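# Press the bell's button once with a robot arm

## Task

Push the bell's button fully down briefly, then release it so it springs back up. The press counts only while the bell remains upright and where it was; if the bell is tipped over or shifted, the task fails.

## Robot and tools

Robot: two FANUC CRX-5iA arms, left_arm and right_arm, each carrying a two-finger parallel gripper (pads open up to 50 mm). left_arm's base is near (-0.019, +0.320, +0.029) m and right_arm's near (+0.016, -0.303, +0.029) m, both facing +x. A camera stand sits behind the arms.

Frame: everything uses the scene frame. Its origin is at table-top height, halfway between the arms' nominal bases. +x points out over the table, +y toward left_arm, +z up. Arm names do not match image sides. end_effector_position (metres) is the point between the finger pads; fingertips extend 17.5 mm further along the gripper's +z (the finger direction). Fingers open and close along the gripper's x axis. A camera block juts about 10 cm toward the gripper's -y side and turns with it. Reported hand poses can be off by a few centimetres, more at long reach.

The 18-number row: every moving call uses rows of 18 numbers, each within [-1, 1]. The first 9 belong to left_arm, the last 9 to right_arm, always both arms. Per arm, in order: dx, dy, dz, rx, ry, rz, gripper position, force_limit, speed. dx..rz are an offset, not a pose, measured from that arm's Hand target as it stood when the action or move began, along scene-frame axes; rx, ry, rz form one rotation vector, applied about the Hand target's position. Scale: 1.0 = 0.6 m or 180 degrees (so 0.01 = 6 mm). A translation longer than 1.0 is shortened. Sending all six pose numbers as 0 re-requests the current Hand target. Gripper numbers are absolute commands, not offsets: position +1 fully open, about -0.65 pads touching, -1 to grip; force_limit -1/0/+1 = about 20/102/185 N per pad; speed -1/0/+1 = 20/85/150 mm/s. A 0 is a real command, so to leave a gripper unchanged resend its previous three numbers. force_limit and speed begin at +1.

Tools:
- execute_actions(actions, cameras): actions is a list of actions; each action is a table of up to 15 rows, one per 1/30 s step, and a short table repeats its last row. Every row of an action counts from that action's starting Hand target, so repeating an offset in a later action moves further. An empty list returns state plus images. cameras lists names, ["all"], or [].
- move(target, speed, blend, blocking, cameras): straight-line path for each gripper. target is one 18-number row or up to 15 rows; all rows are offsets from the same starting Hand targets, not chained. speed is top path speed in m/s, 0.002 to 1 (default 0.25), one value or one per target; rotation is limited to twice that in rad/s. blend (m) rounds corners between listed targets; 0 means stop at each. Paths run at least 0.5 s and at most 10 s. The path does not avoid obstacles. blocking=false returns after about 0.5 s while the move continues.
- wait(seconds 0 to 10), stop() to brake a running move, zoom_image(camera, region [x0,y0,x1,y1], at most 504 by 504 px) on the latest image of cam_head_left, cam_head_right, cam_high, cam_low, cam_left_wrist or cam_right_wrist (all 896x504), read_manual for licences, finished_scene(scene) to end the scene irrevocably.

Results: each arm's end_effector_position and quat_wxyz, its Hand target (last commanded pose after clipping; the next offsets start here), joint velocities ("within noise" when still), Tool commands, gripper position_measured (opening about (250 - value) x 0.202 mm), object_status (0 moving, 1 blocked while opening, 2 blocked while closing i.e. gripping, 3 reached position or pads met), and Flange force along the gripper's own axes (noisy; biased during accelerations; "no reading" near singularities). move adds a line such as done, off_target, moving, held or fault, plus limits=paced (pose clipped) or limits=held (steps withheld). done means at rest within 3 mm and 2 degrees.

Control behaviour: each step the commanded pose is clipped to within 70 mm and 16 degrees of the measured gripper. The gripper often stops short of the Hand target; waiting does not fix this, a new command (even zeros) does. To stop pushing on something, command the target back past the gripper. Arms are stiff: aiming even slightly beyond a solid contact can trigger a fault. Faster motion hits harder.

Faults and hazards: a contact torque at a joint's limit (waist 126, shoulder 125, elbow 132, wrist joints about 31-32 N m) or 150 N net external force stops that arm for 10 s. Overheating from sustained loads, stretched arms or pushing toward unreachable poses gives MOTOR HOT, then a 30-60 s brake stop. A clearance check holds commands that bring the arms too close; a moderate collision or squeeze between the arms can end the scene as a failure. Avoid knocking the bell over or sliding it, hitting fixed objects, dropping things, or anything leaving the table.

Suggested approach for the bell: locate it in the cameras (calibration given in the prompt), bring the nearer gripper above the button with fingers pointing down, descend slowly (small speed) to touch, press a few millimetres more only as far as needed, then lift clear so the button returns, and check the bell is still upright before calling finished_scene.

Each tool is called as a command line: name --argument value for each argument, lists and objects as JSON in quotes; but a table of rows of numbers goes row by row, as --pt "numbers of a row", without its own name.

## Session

execute_actions --actions '[]'

Scene clock: 0.00 s.
left_arm: end_effector_position=(+0.2827, -0.0459, +0.3020) position_measured=3 object_status=3 end_effector_quat_wxyz=(+0.208, +0.581, +0.634, -0.466) | right_arm: end_effector_position=(+0.2794, -0.2521, +0.1639) position_measured=3 object_status=3 end_effector_quat_wxyz=(+0.702, -0.464, -0.457, -0.289)
Joint positions: left_arm=[-0.093 -0.031 -0.68 1.043 -1.435 -0.26] | right_arm=[-0.341 0.714 -0.205 -0.988 -2.146 0.629]
Joint velocities: within noise
Flange force (N): no reading
Hand target: left_arm +0.2827, -0.0459, +0.3020; +0.208, +0.581, +0.634, -0.466 | right_arm +0.2794, -0.2521, +0.1639; +0.702, -0.464, -0.457, -0.289
Tool commands: left_gripper/position=+1.0 left_gripper/force_limit=+1.0 left_gripper/speed=+1.0 right_gripper/position=+1.0 right_gripper/force_limit=+1.0 right_gripper/speed=+1.0
camera_calibration:
cam_left_wrist: T_world_to_cam=[[-0.249464, 0.535616, -0.806773, 0.343882], [0.966661, 0.187403, -0.174487, -0.196558], [0.0577333, -0.823405, -0.56451, 0.248972], [0, 0, 0, 1]] pos_world=[0.261418, 0.0576517, 0.383685]
cam_right_wrist: T_world_to_cam=[[0.435474, 0.0142559, 0.900088, -0.258241], [0.897788, 0.0662839, -0.435411, -0.147671], [-0.0658686, 0.997699, 0.0160662, 0.40028], [0, 0, 0, 1]] pos_world=[0.271401, -0.38589, 0.161711]

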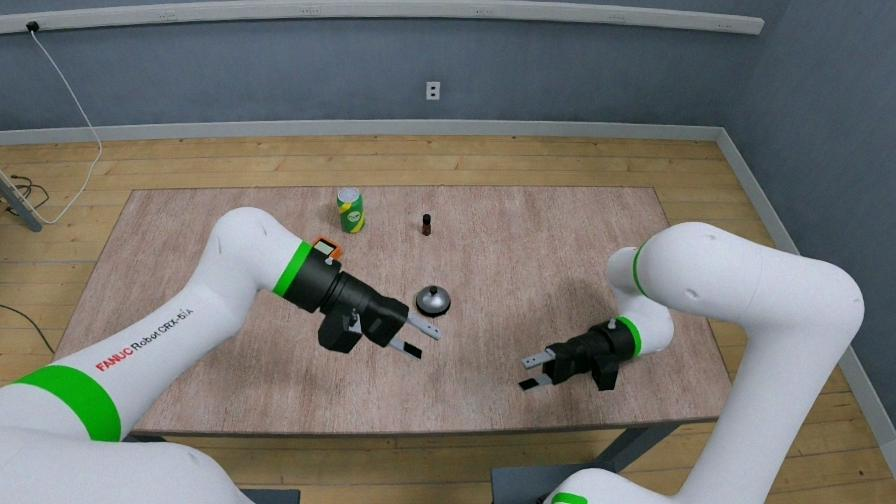

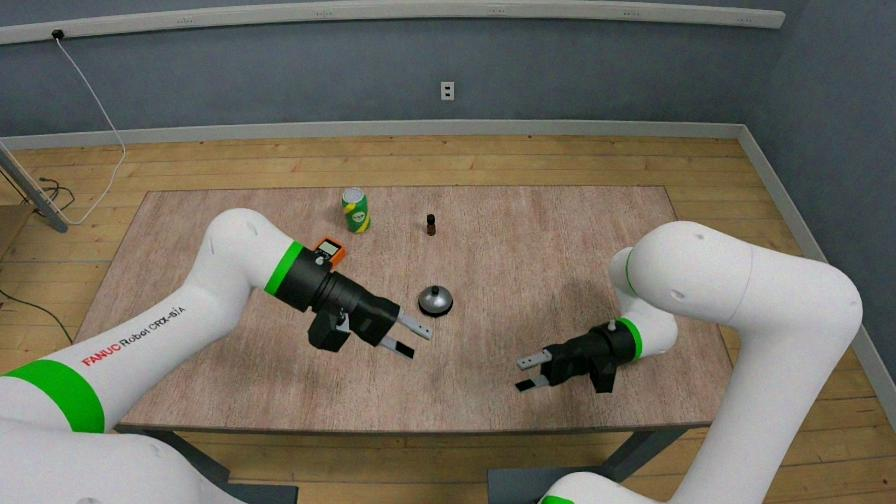

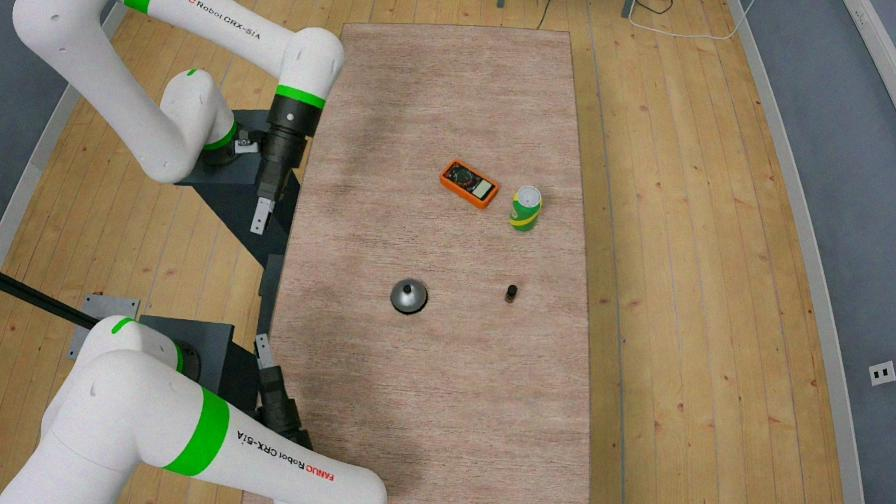

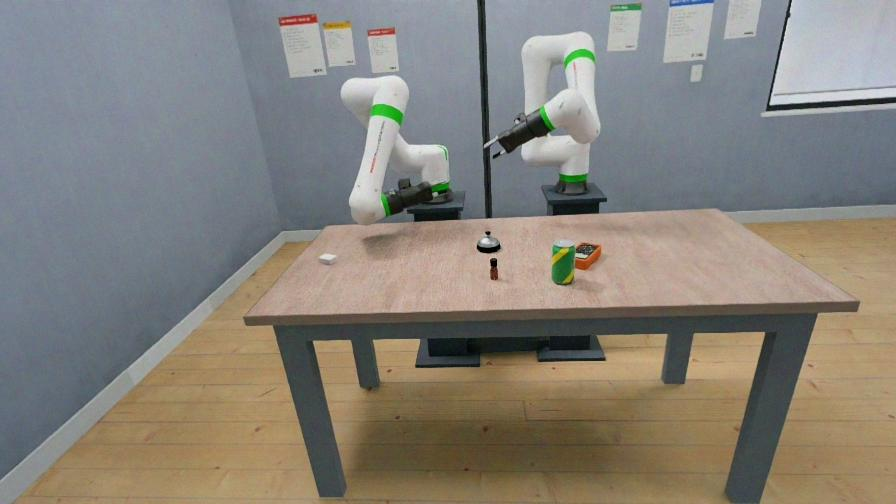

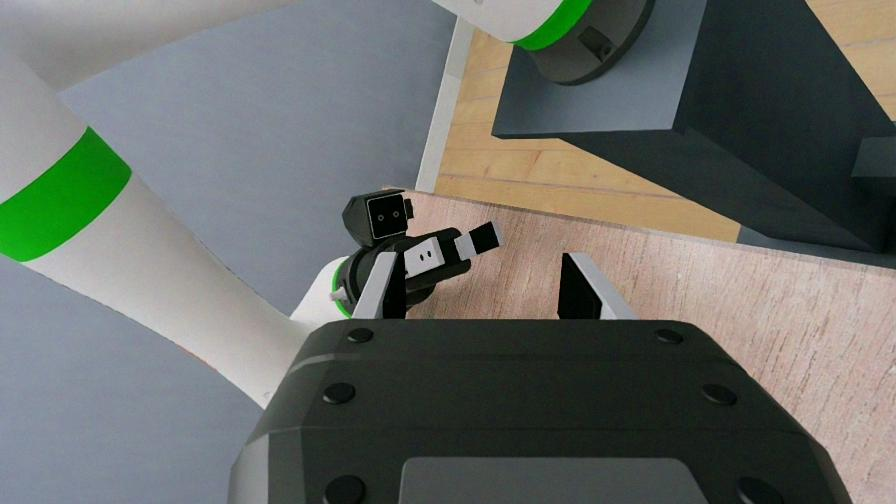

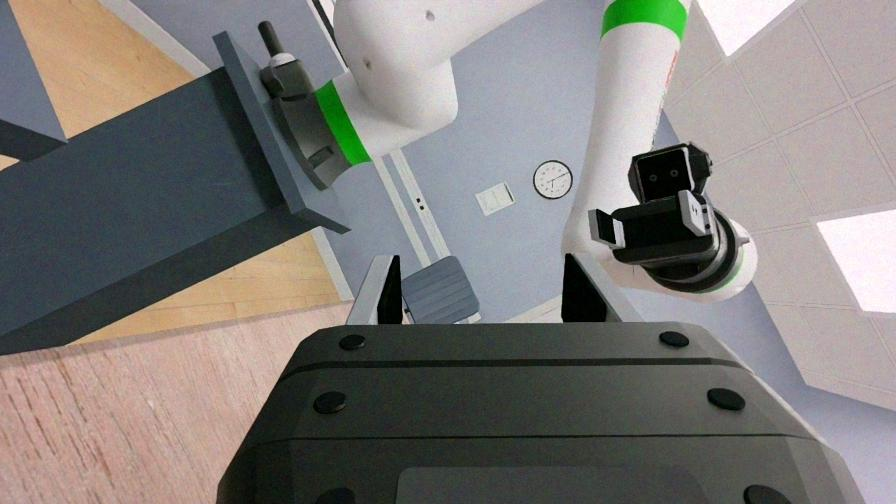

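move --target '[0.4355,-0.0452,-0.295,0.3235,-0.1079,0,-0.66,-1,0, 0,0,0,0,0,0,1,1,1]' --speed 0.35 --cameras '["cam_left_wrist","cam_low","cam_high"]'

zoom_image --camera "cam_low" --region '[448, 180, 528, 260]'

Scene clock: 25.63 s.
left_arm: end_effector_position=(+0.5440, -0.0730, +0.1250) position_measured=251 object_status=3 end_effector_quat_wxyz=(+0.000, +0.675, +0.738, +0.000) | right_arm: end_effector_position=(+0.2794, -0.2521, +0.1639) position_measured=3 object_status=3 end_effector_quat_wxyz=(+0.702, -0.464, -0.457, -0.289)
Joint positions: left_arm=[-0.413 0.672 0.45 -0.001 -1.348 0.508] | right_arm=[-0.341 0.714 -0.205 -0.988 -2.146 0.629]
Flange force (N): left_arm=[-7.3 7.9 -7.9] | right_arm=[-4.4 3.4 -6.5]
Hand target: left_arm +0.5440, -0.0730, +0.1250; +0.000, +0.675, +0.738, +0.000 | right_arm +0.2794, -0.2521, +0.1639; +0.702, -0.464, -0.457, -0.289
Off the commanded pose: left_arm 0.000 m, 0 deg | right_arm 0.000 m, 0 deg.
move: done
camera_calibration:
cam_left_wrist: T_world_to_cam=[[-0.096162, 0.995318, -0.00972822, 0.131419], [0.935363, 0.0937029, 0.34105, -0.529178], [0.340365, 0.0236966, -0.939995, 0.066723], [0, 0, 0, 1]] pos_world=[0.484901, -0.0827992, 0.244474]
Images, in order (width x height): cam_high 896x504, cam_low 896x504, cam_left_wrist 896x504.

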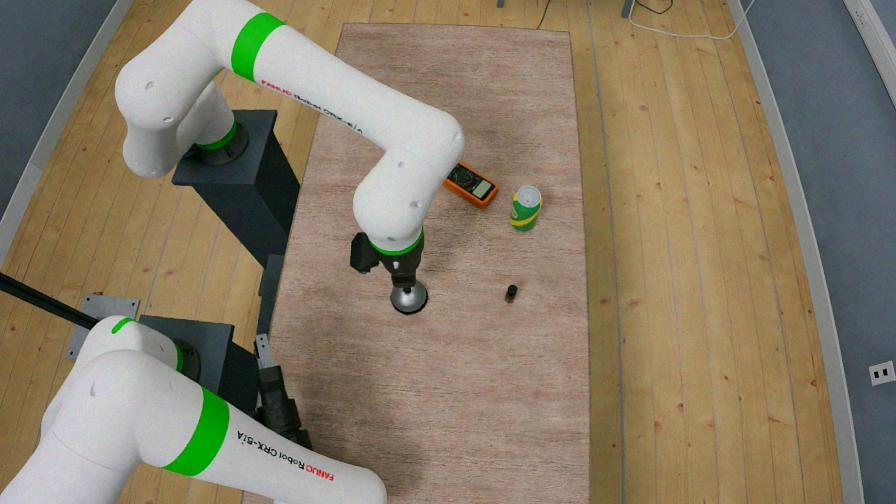

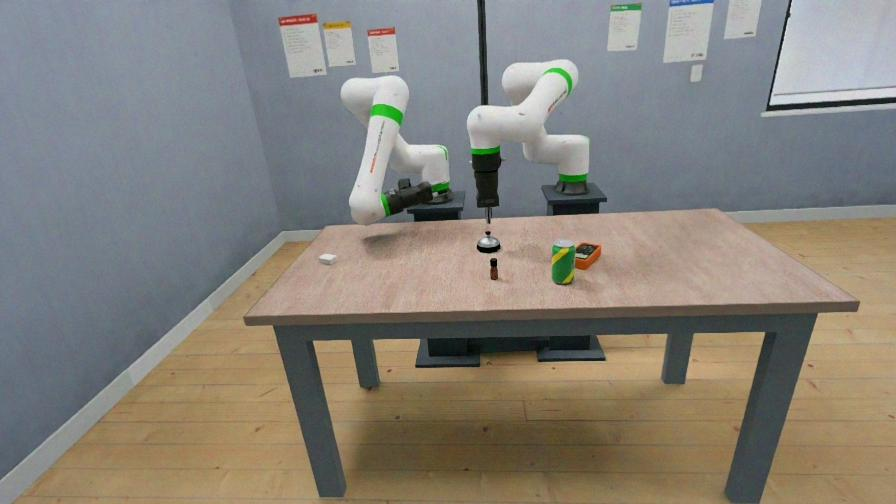

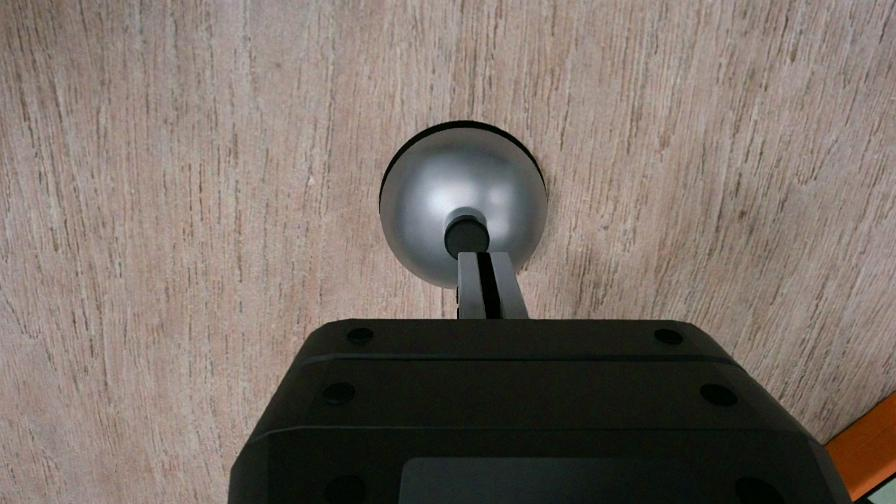

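Scaled by 6.300.

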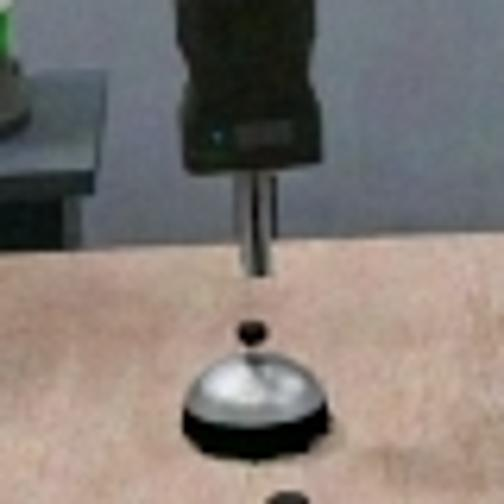

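move --target '[-0.0067,-0.0053,-0.0433,0,0,0,-0.66,-1,0, 0,0,0,0,0,0,1,1,1]' --speed 0.06 --cameras '["cam_left_wrist","cam_low"]'

zoom_image --camera "cam_low" --region '[468, 210, 508, 250]'

Scene clock: 58.67 s.
left_arm: end_effector_position=(+0.5400, -0.0762, +0.0991) position_measured=251 object_status=3 end_effector_quat_wxyz=(+0.000, +0.675, +0.738, +0.000) | right_arm: end_effector_position=(+0.2794, -0.2521, +0.1639) position_measured=3 object_status=3 end_effector_quat_wxyz=(+0.702, -0.464, -0.457, -0.289)
Joint positions: left_arm=[-0.42 0.686 0.409 -0.001 -1.294 0.515] | right_arm=[-0.341 0.714 -0.205 -0.988 -2.146 0.629]
Flange force (N): left_arm=[-7.9 8.0 -6.9] | right_arm=[-4.0 3.3 -6.0]
Hand target: left_arm +0.5400, -0.0762, +0.0990; +0.000, +0.675, +0.738, +0.000 | right_arm +0.2794, -0.2521, +0.1639; +0.702, -0.464, -0.457, -0.289
Off the commanded pose: left_arm 0.000 m, 0 deg | right_arm 0.000 m, 0 deg.
move: done
camera_calibration:
cam_left_wrist: T_world_to_cam=[[-0.0961962, 0.995316, -0.00963477, 0.133872], [0.93536, 0.093703, 0.341059, -0.516372], [0.340364, 0.0237965, -0.939993, 0.0436931], [0, 0, 0, 1]] pos_world=[0.481, -0.0858994, 0.218474]
Images, in order (width x height): cam_low 896x504, cam_left_wrist 896x504.

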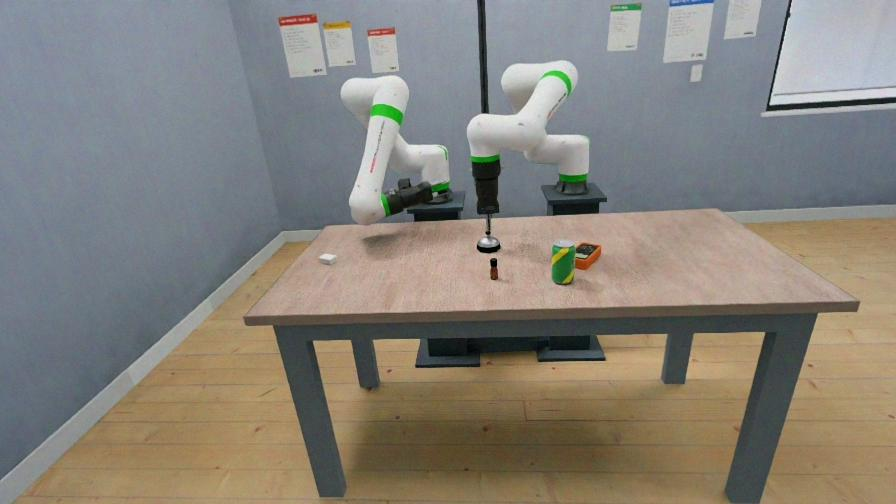

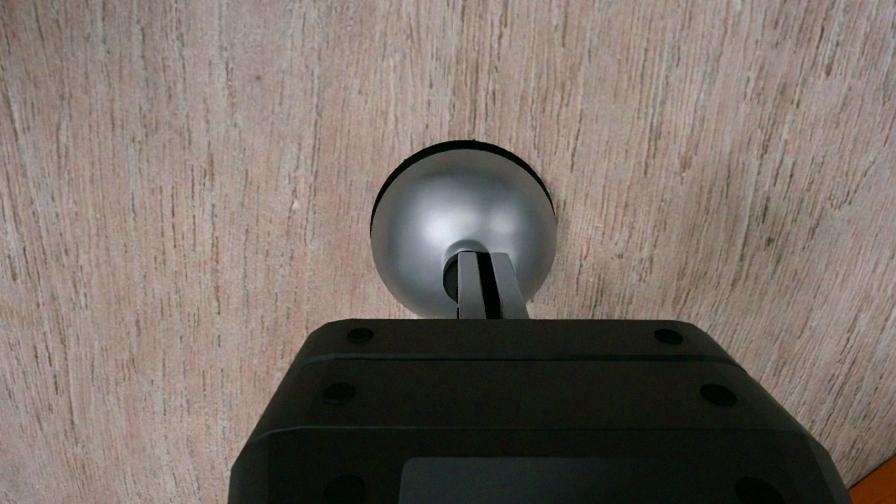

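Scaled by 12.600.

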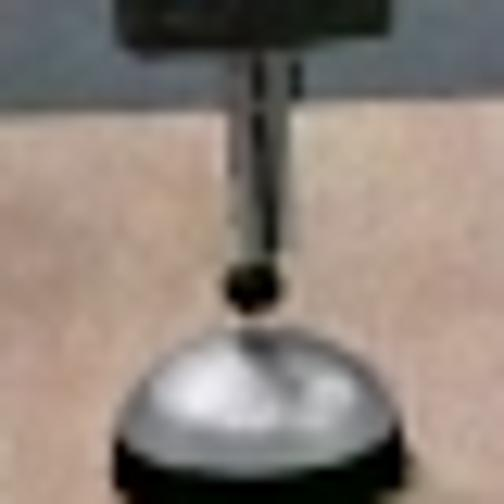

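execute_actions --actions '[[[0,-0.001,-0.0015,0,0,0,-0.66,-1,0,0,0,0,0,0,0,1,1,1],[0,-0.002,-0.003,0,0,0,-0.66,-1,0,0,0,0,0,0,0,1,1,1],[0,-0.003,-0.0045,0,0,0,-0.66,-1,0,0,0,0,0,0,0,1,1,1],[0,-0.0042,-0.006,0,0,0,-0.66,-1,0,0,0,0,0,0,0,1,1,1]],[[0,0,-0.00167,0,0,0,-0.66,-1,0,0,0,0,0,0,0,1,1,1]],[[0,0,-0.00167,0,0,0,-0.66,-1,0,0,0,0,0,0,0,1,1,1]],[[0,0,-0.00167,0,0,0,-0.66,-1,0,0,0,0,0,0,0,1,1,1]],[[0,0,-0.00167,0,0,0,-0.66,-1,0,0,0,0,0,0,0,1,1,1]]]' --cameras '["cam_low","cam_left_wrist"]'

zoom_image --camera "cam_low" --region '[468, 215, 508, 255]'

Scene clock: 77.63 s.
left_arm: end_effector_position=(+0.5400, -0.0787, +0.0914) position_measured=251 object_status=3 end_effector_quat_wxyz=(+0.000, +0.675, +0.738, +0.000) | right_arm: end_effector_position=(+0.2794, -0.2521, +0.1639) position_measured=3 object_status=3 end_effector_quat_wxyz=(+0.702, -0.464, -0.457, -0.289)
Joint positions: left_arm=[-0.424 0.695 0.406 -0.001 -1.282 0.518] | right_arm=[-0.341 0.714 -0.205 -0.988 -2.146 0.629]
Flange force (N): left_arm=[-7.4 7.7 -8.6] | right_arm=[-4.4 3.5 -6.4]
Flange force at the end of the 1st action (N): left_arm=[-7.4 7.1 -7.1] | right_arm=[-4.2 3.2 -6.7]
Flange force at the end of the 2nd action (N): left_arm=[-6.9 7.3 -6.8] | right_arm=[-4.1 3.7 -6.0]
Flange force at the end of the 3rd action (N): left_arm=[-7.2 7.2 -7.2] | right_arm=[-4.0 3.1 -6.1]
Flange force at the end of the 4th action (N): left_arm=[-7.4 7.2 -8.2] | right_arm=[-4.1 3.4 -6.6]
Hand target: left_arm +0.5400, -0.0787, +0.0914; +0.000, +0.675, +0.738, +0.000 | right_arm +0.2794, -0.2521, +0.1639; +0.702, -0.464, -0.457, -0.289
Off the commanded pose: left_arm 0.000 m, 0 deg | right_arm 0.000 m, 0 deg.
camera_calibration:
cam_left_wrist: T_world_to_cam=[[-0.0961659, 0.995318, -0.00971949, 0.136381], [0.935395, 0.0937058, 0.340962, -0.513439], [0.340276, 0.0236973, -0.940027, 0.0366849], [0, 0, 0, 1]] pos_world=[0.480901, -0.0884992, 0.210874]
Images, in order (width x height): cam_low 896x504, cam_left_wrist 896x504.

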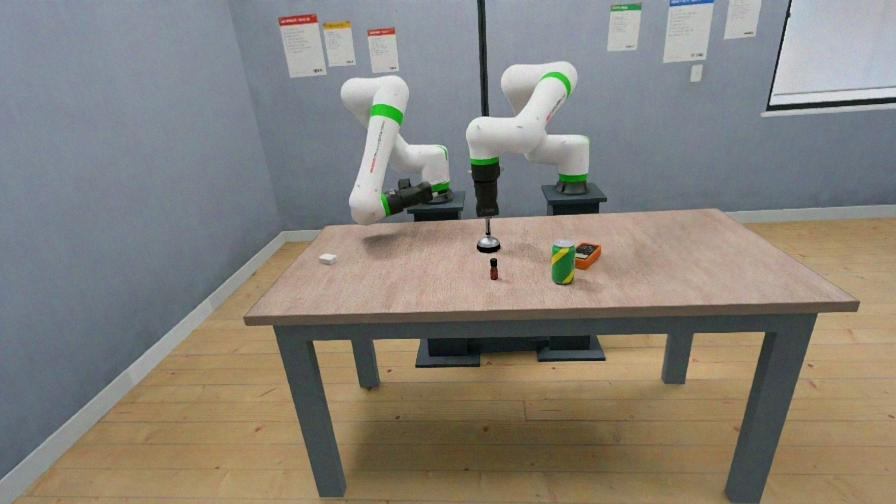

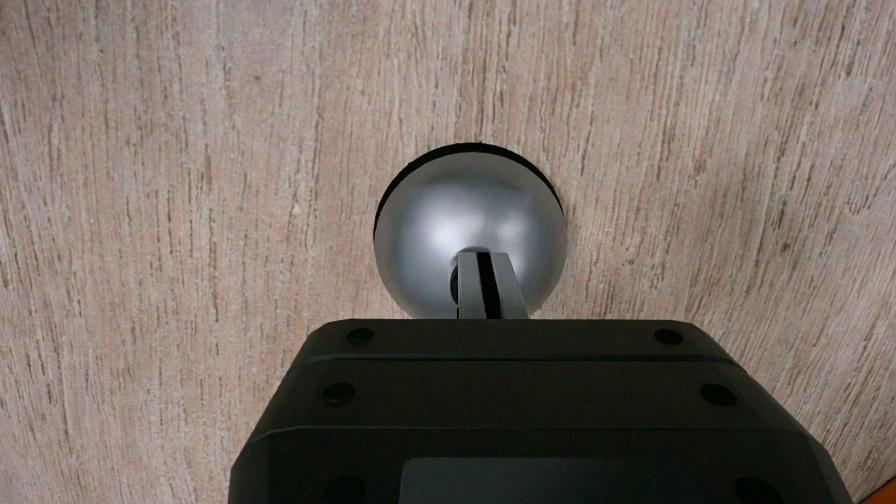

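Scaled by 12.600.

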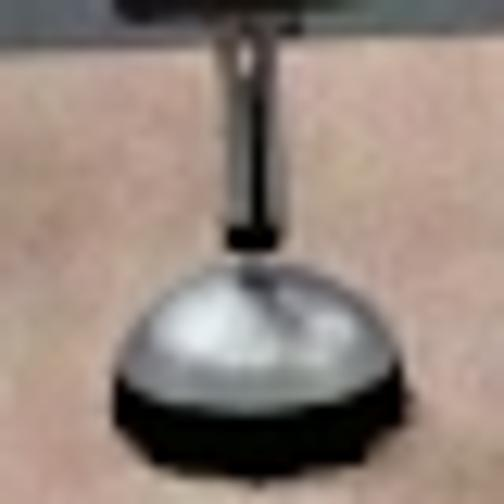

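execute_actions --actions '[[[0,0,-0.00167,0,0,0,-0.66,-1,0,0,0,0,0,0,0,1,1,1]],[[0,0,-0.00117,0,0,0,-0.66,-1,0,0,0,0,0,0,0,1,1,1]],[[0,0,-0.00117,0,0,0,-0.66,-1,0,0,0,0,0,0,0,1,1,1]]]'

Scene clock: 90.30 s.
left_arm: end_effector_position=(+0.5400, -0.0787, +0.0890) position_measured=251 object_status=3 end_effector_quat_wxyz=(+0.000, +0.675, +0.738, +0.000) | right_arm: end_effector_position=(+0.2794, -0.2521, +0.1639) position_measured=3 object_status=3 end_effector_quat_wxyz=(+0.702, -0.464, -0.457, -0.289)
Joint positions: left_arm=[-0.424 0.697 0.403 -0.001 -1.277 0.518] | right_arm=[-0.341 0.714 -0.205 -0.988 -2.146 0.629]
Flange force (N): left_arm=[-7.0 7.6 -10.1] | right_arm=[-4.1 3.2 -6.2]
Flange force at the end of the 1st action (N): left_arm=[-6.7 8.5 -9.0] | right_arm=[-4.0 3.4 -6.0]
Flange force at the end of the 2nd action (N): left_arm=[-7.3 7.9 -9.4] | right_arm=[-4.1 3.4 -6.4]
Hand target: left_arm +0.5400, -0.0787, +0.0890; +0.000, +0.675, +0.738, +0.000 | right_arm +0.2794, -0.2521, +0.1639; +0.702, -0.464, -0.457, -0.289
Off the commanded pose: left_arm 0.000 m, 0 deg | right_arm 0.000 m, 0 deg.

execute_actions --actions '[[[0,0,-0.00117,0,0,0,-0.66,-1,0,0,0,0,0,0,0,1,1,1]],[[0,0,-0.00117,0,0,0,-0.66,-1,0,0,0,0,0,0,0,1,1,1]]]'

Scene clock: 102.27 s.
left_arm: end_effector_position=(+0.5400, -0.0787, +0.0876) position_measured=251 object_status=3 end_effector_quat_wxyz=(+0.000, +0.675, +0.738, +0.000) | right_arm: end_effector_position=(+0.2794, -0.2521, +0.1639) position_measured=3 object_status=3 end_effector_quat_wxyz=(+0.702, -0.464, -0.457, -0.289)
Joint positions: left_arm=[-0.424 0.698 0.402 -0.001 -1.274 0.518] | right_arm=[-0.341 0.714 -0.205 -0.988 -2.146 0.629]
Flange force (N): left_arm=[1.9 2.1 -45.4] | right_arm=[-4.1 3.6 -6.3]
Flange force at the end of the 1st action (N): left_arm=[-3.3 5.7 -25.4] | right_arm=[-4.2 3.2 -6.1]
Hand target: left_arm +0.5400, -0.0787, +0.0876; +0.000, +0.675, +0.738, +0.000 | right_arm +0.2794, -0.2521, +0.1639; +0.702, -0.464, -0.457, -0.289
Off the commanded pose: left_arm 0.000 m, 0 deg | right_arm 0.000 m, 0 deg.

Bottomed out. Lift.

move --target '[0,0,0.07,0,0,0,-0.66,-1,0, 0,0,0,0,0,0,1,1,1]' --speed 0.06 --cameras '["cam_low","cam_left_wrist"]'

Scene clock: 107.17 s.
left_arm: end_effector_position=(+0.5400, -0.0787, +0.1295) position_measured=251 object_status=3 end_effector_quat_wxyz=(+0.000, +0.675, +0.738, +0.000) | right_arm: end_effector_position=(+0.2794, -0.2521, +0.1639) position_measured=3 object_status=3 end_effector_quat_wxyz=(+0.702, -0.464, -0.457, -0.289)
Joint positions: left_arm=[-0.424 0.67 0.456 -0.001 -1.357 0.518] | right_arm=[-0.341 0.714 -0.205 -0.988 -2.146 0.629]
Flange force (N): left_arm=[-8.3 10.2 -8.7] | right_arm=[-4.1 3.4 -6.2]
Hand target: left_arm +0.5400, -0.0787, +0.1296; +0.000, +0.675, +0.738, +0.000 | right_arm +0.2794, -0.2521, +0.1639; +0.702, -0.464, -0.457, -0.289
Off the commanded pose: left_arm 0.000 m, 0 deg | right_arm 0.000 m, 0 deg.
move: done
camera_calibration:
cam_left_wrist: T_world_to_cam=[[-0.0962931, 0.995306, -0.00966031, 0.136796], [0.935382, 0.0938051, 0.34097, -0.526416], [0.340275, 0.023797, -0.940025, 0.0725092], [0, 0, 0, 1]] pos_world=[0.4809, -0.0884993, 0.248974]
Images, in order (width x height): cam_low 896x504, cam_left_wrist 896x504.

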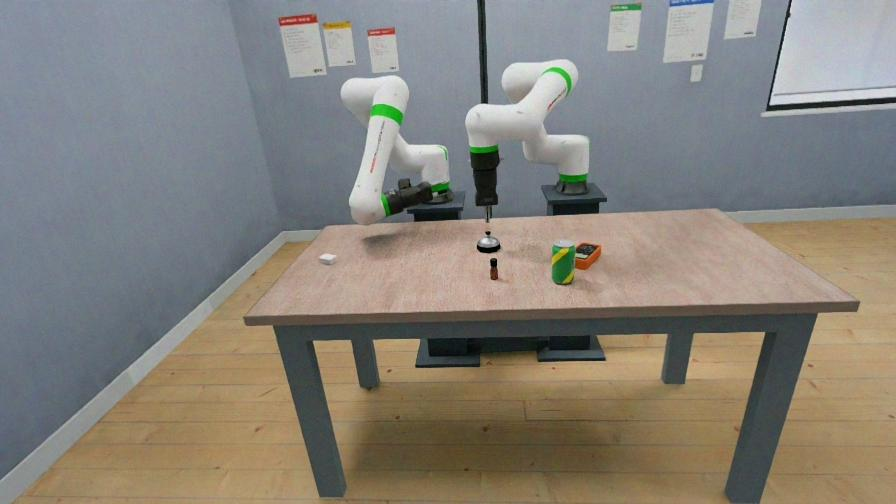

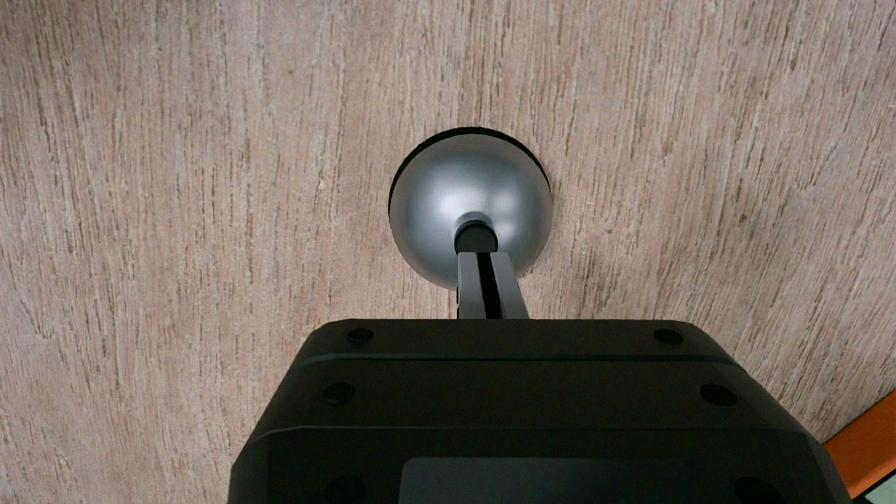

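finished_scene --scene 2

The scene is finished: the task was done.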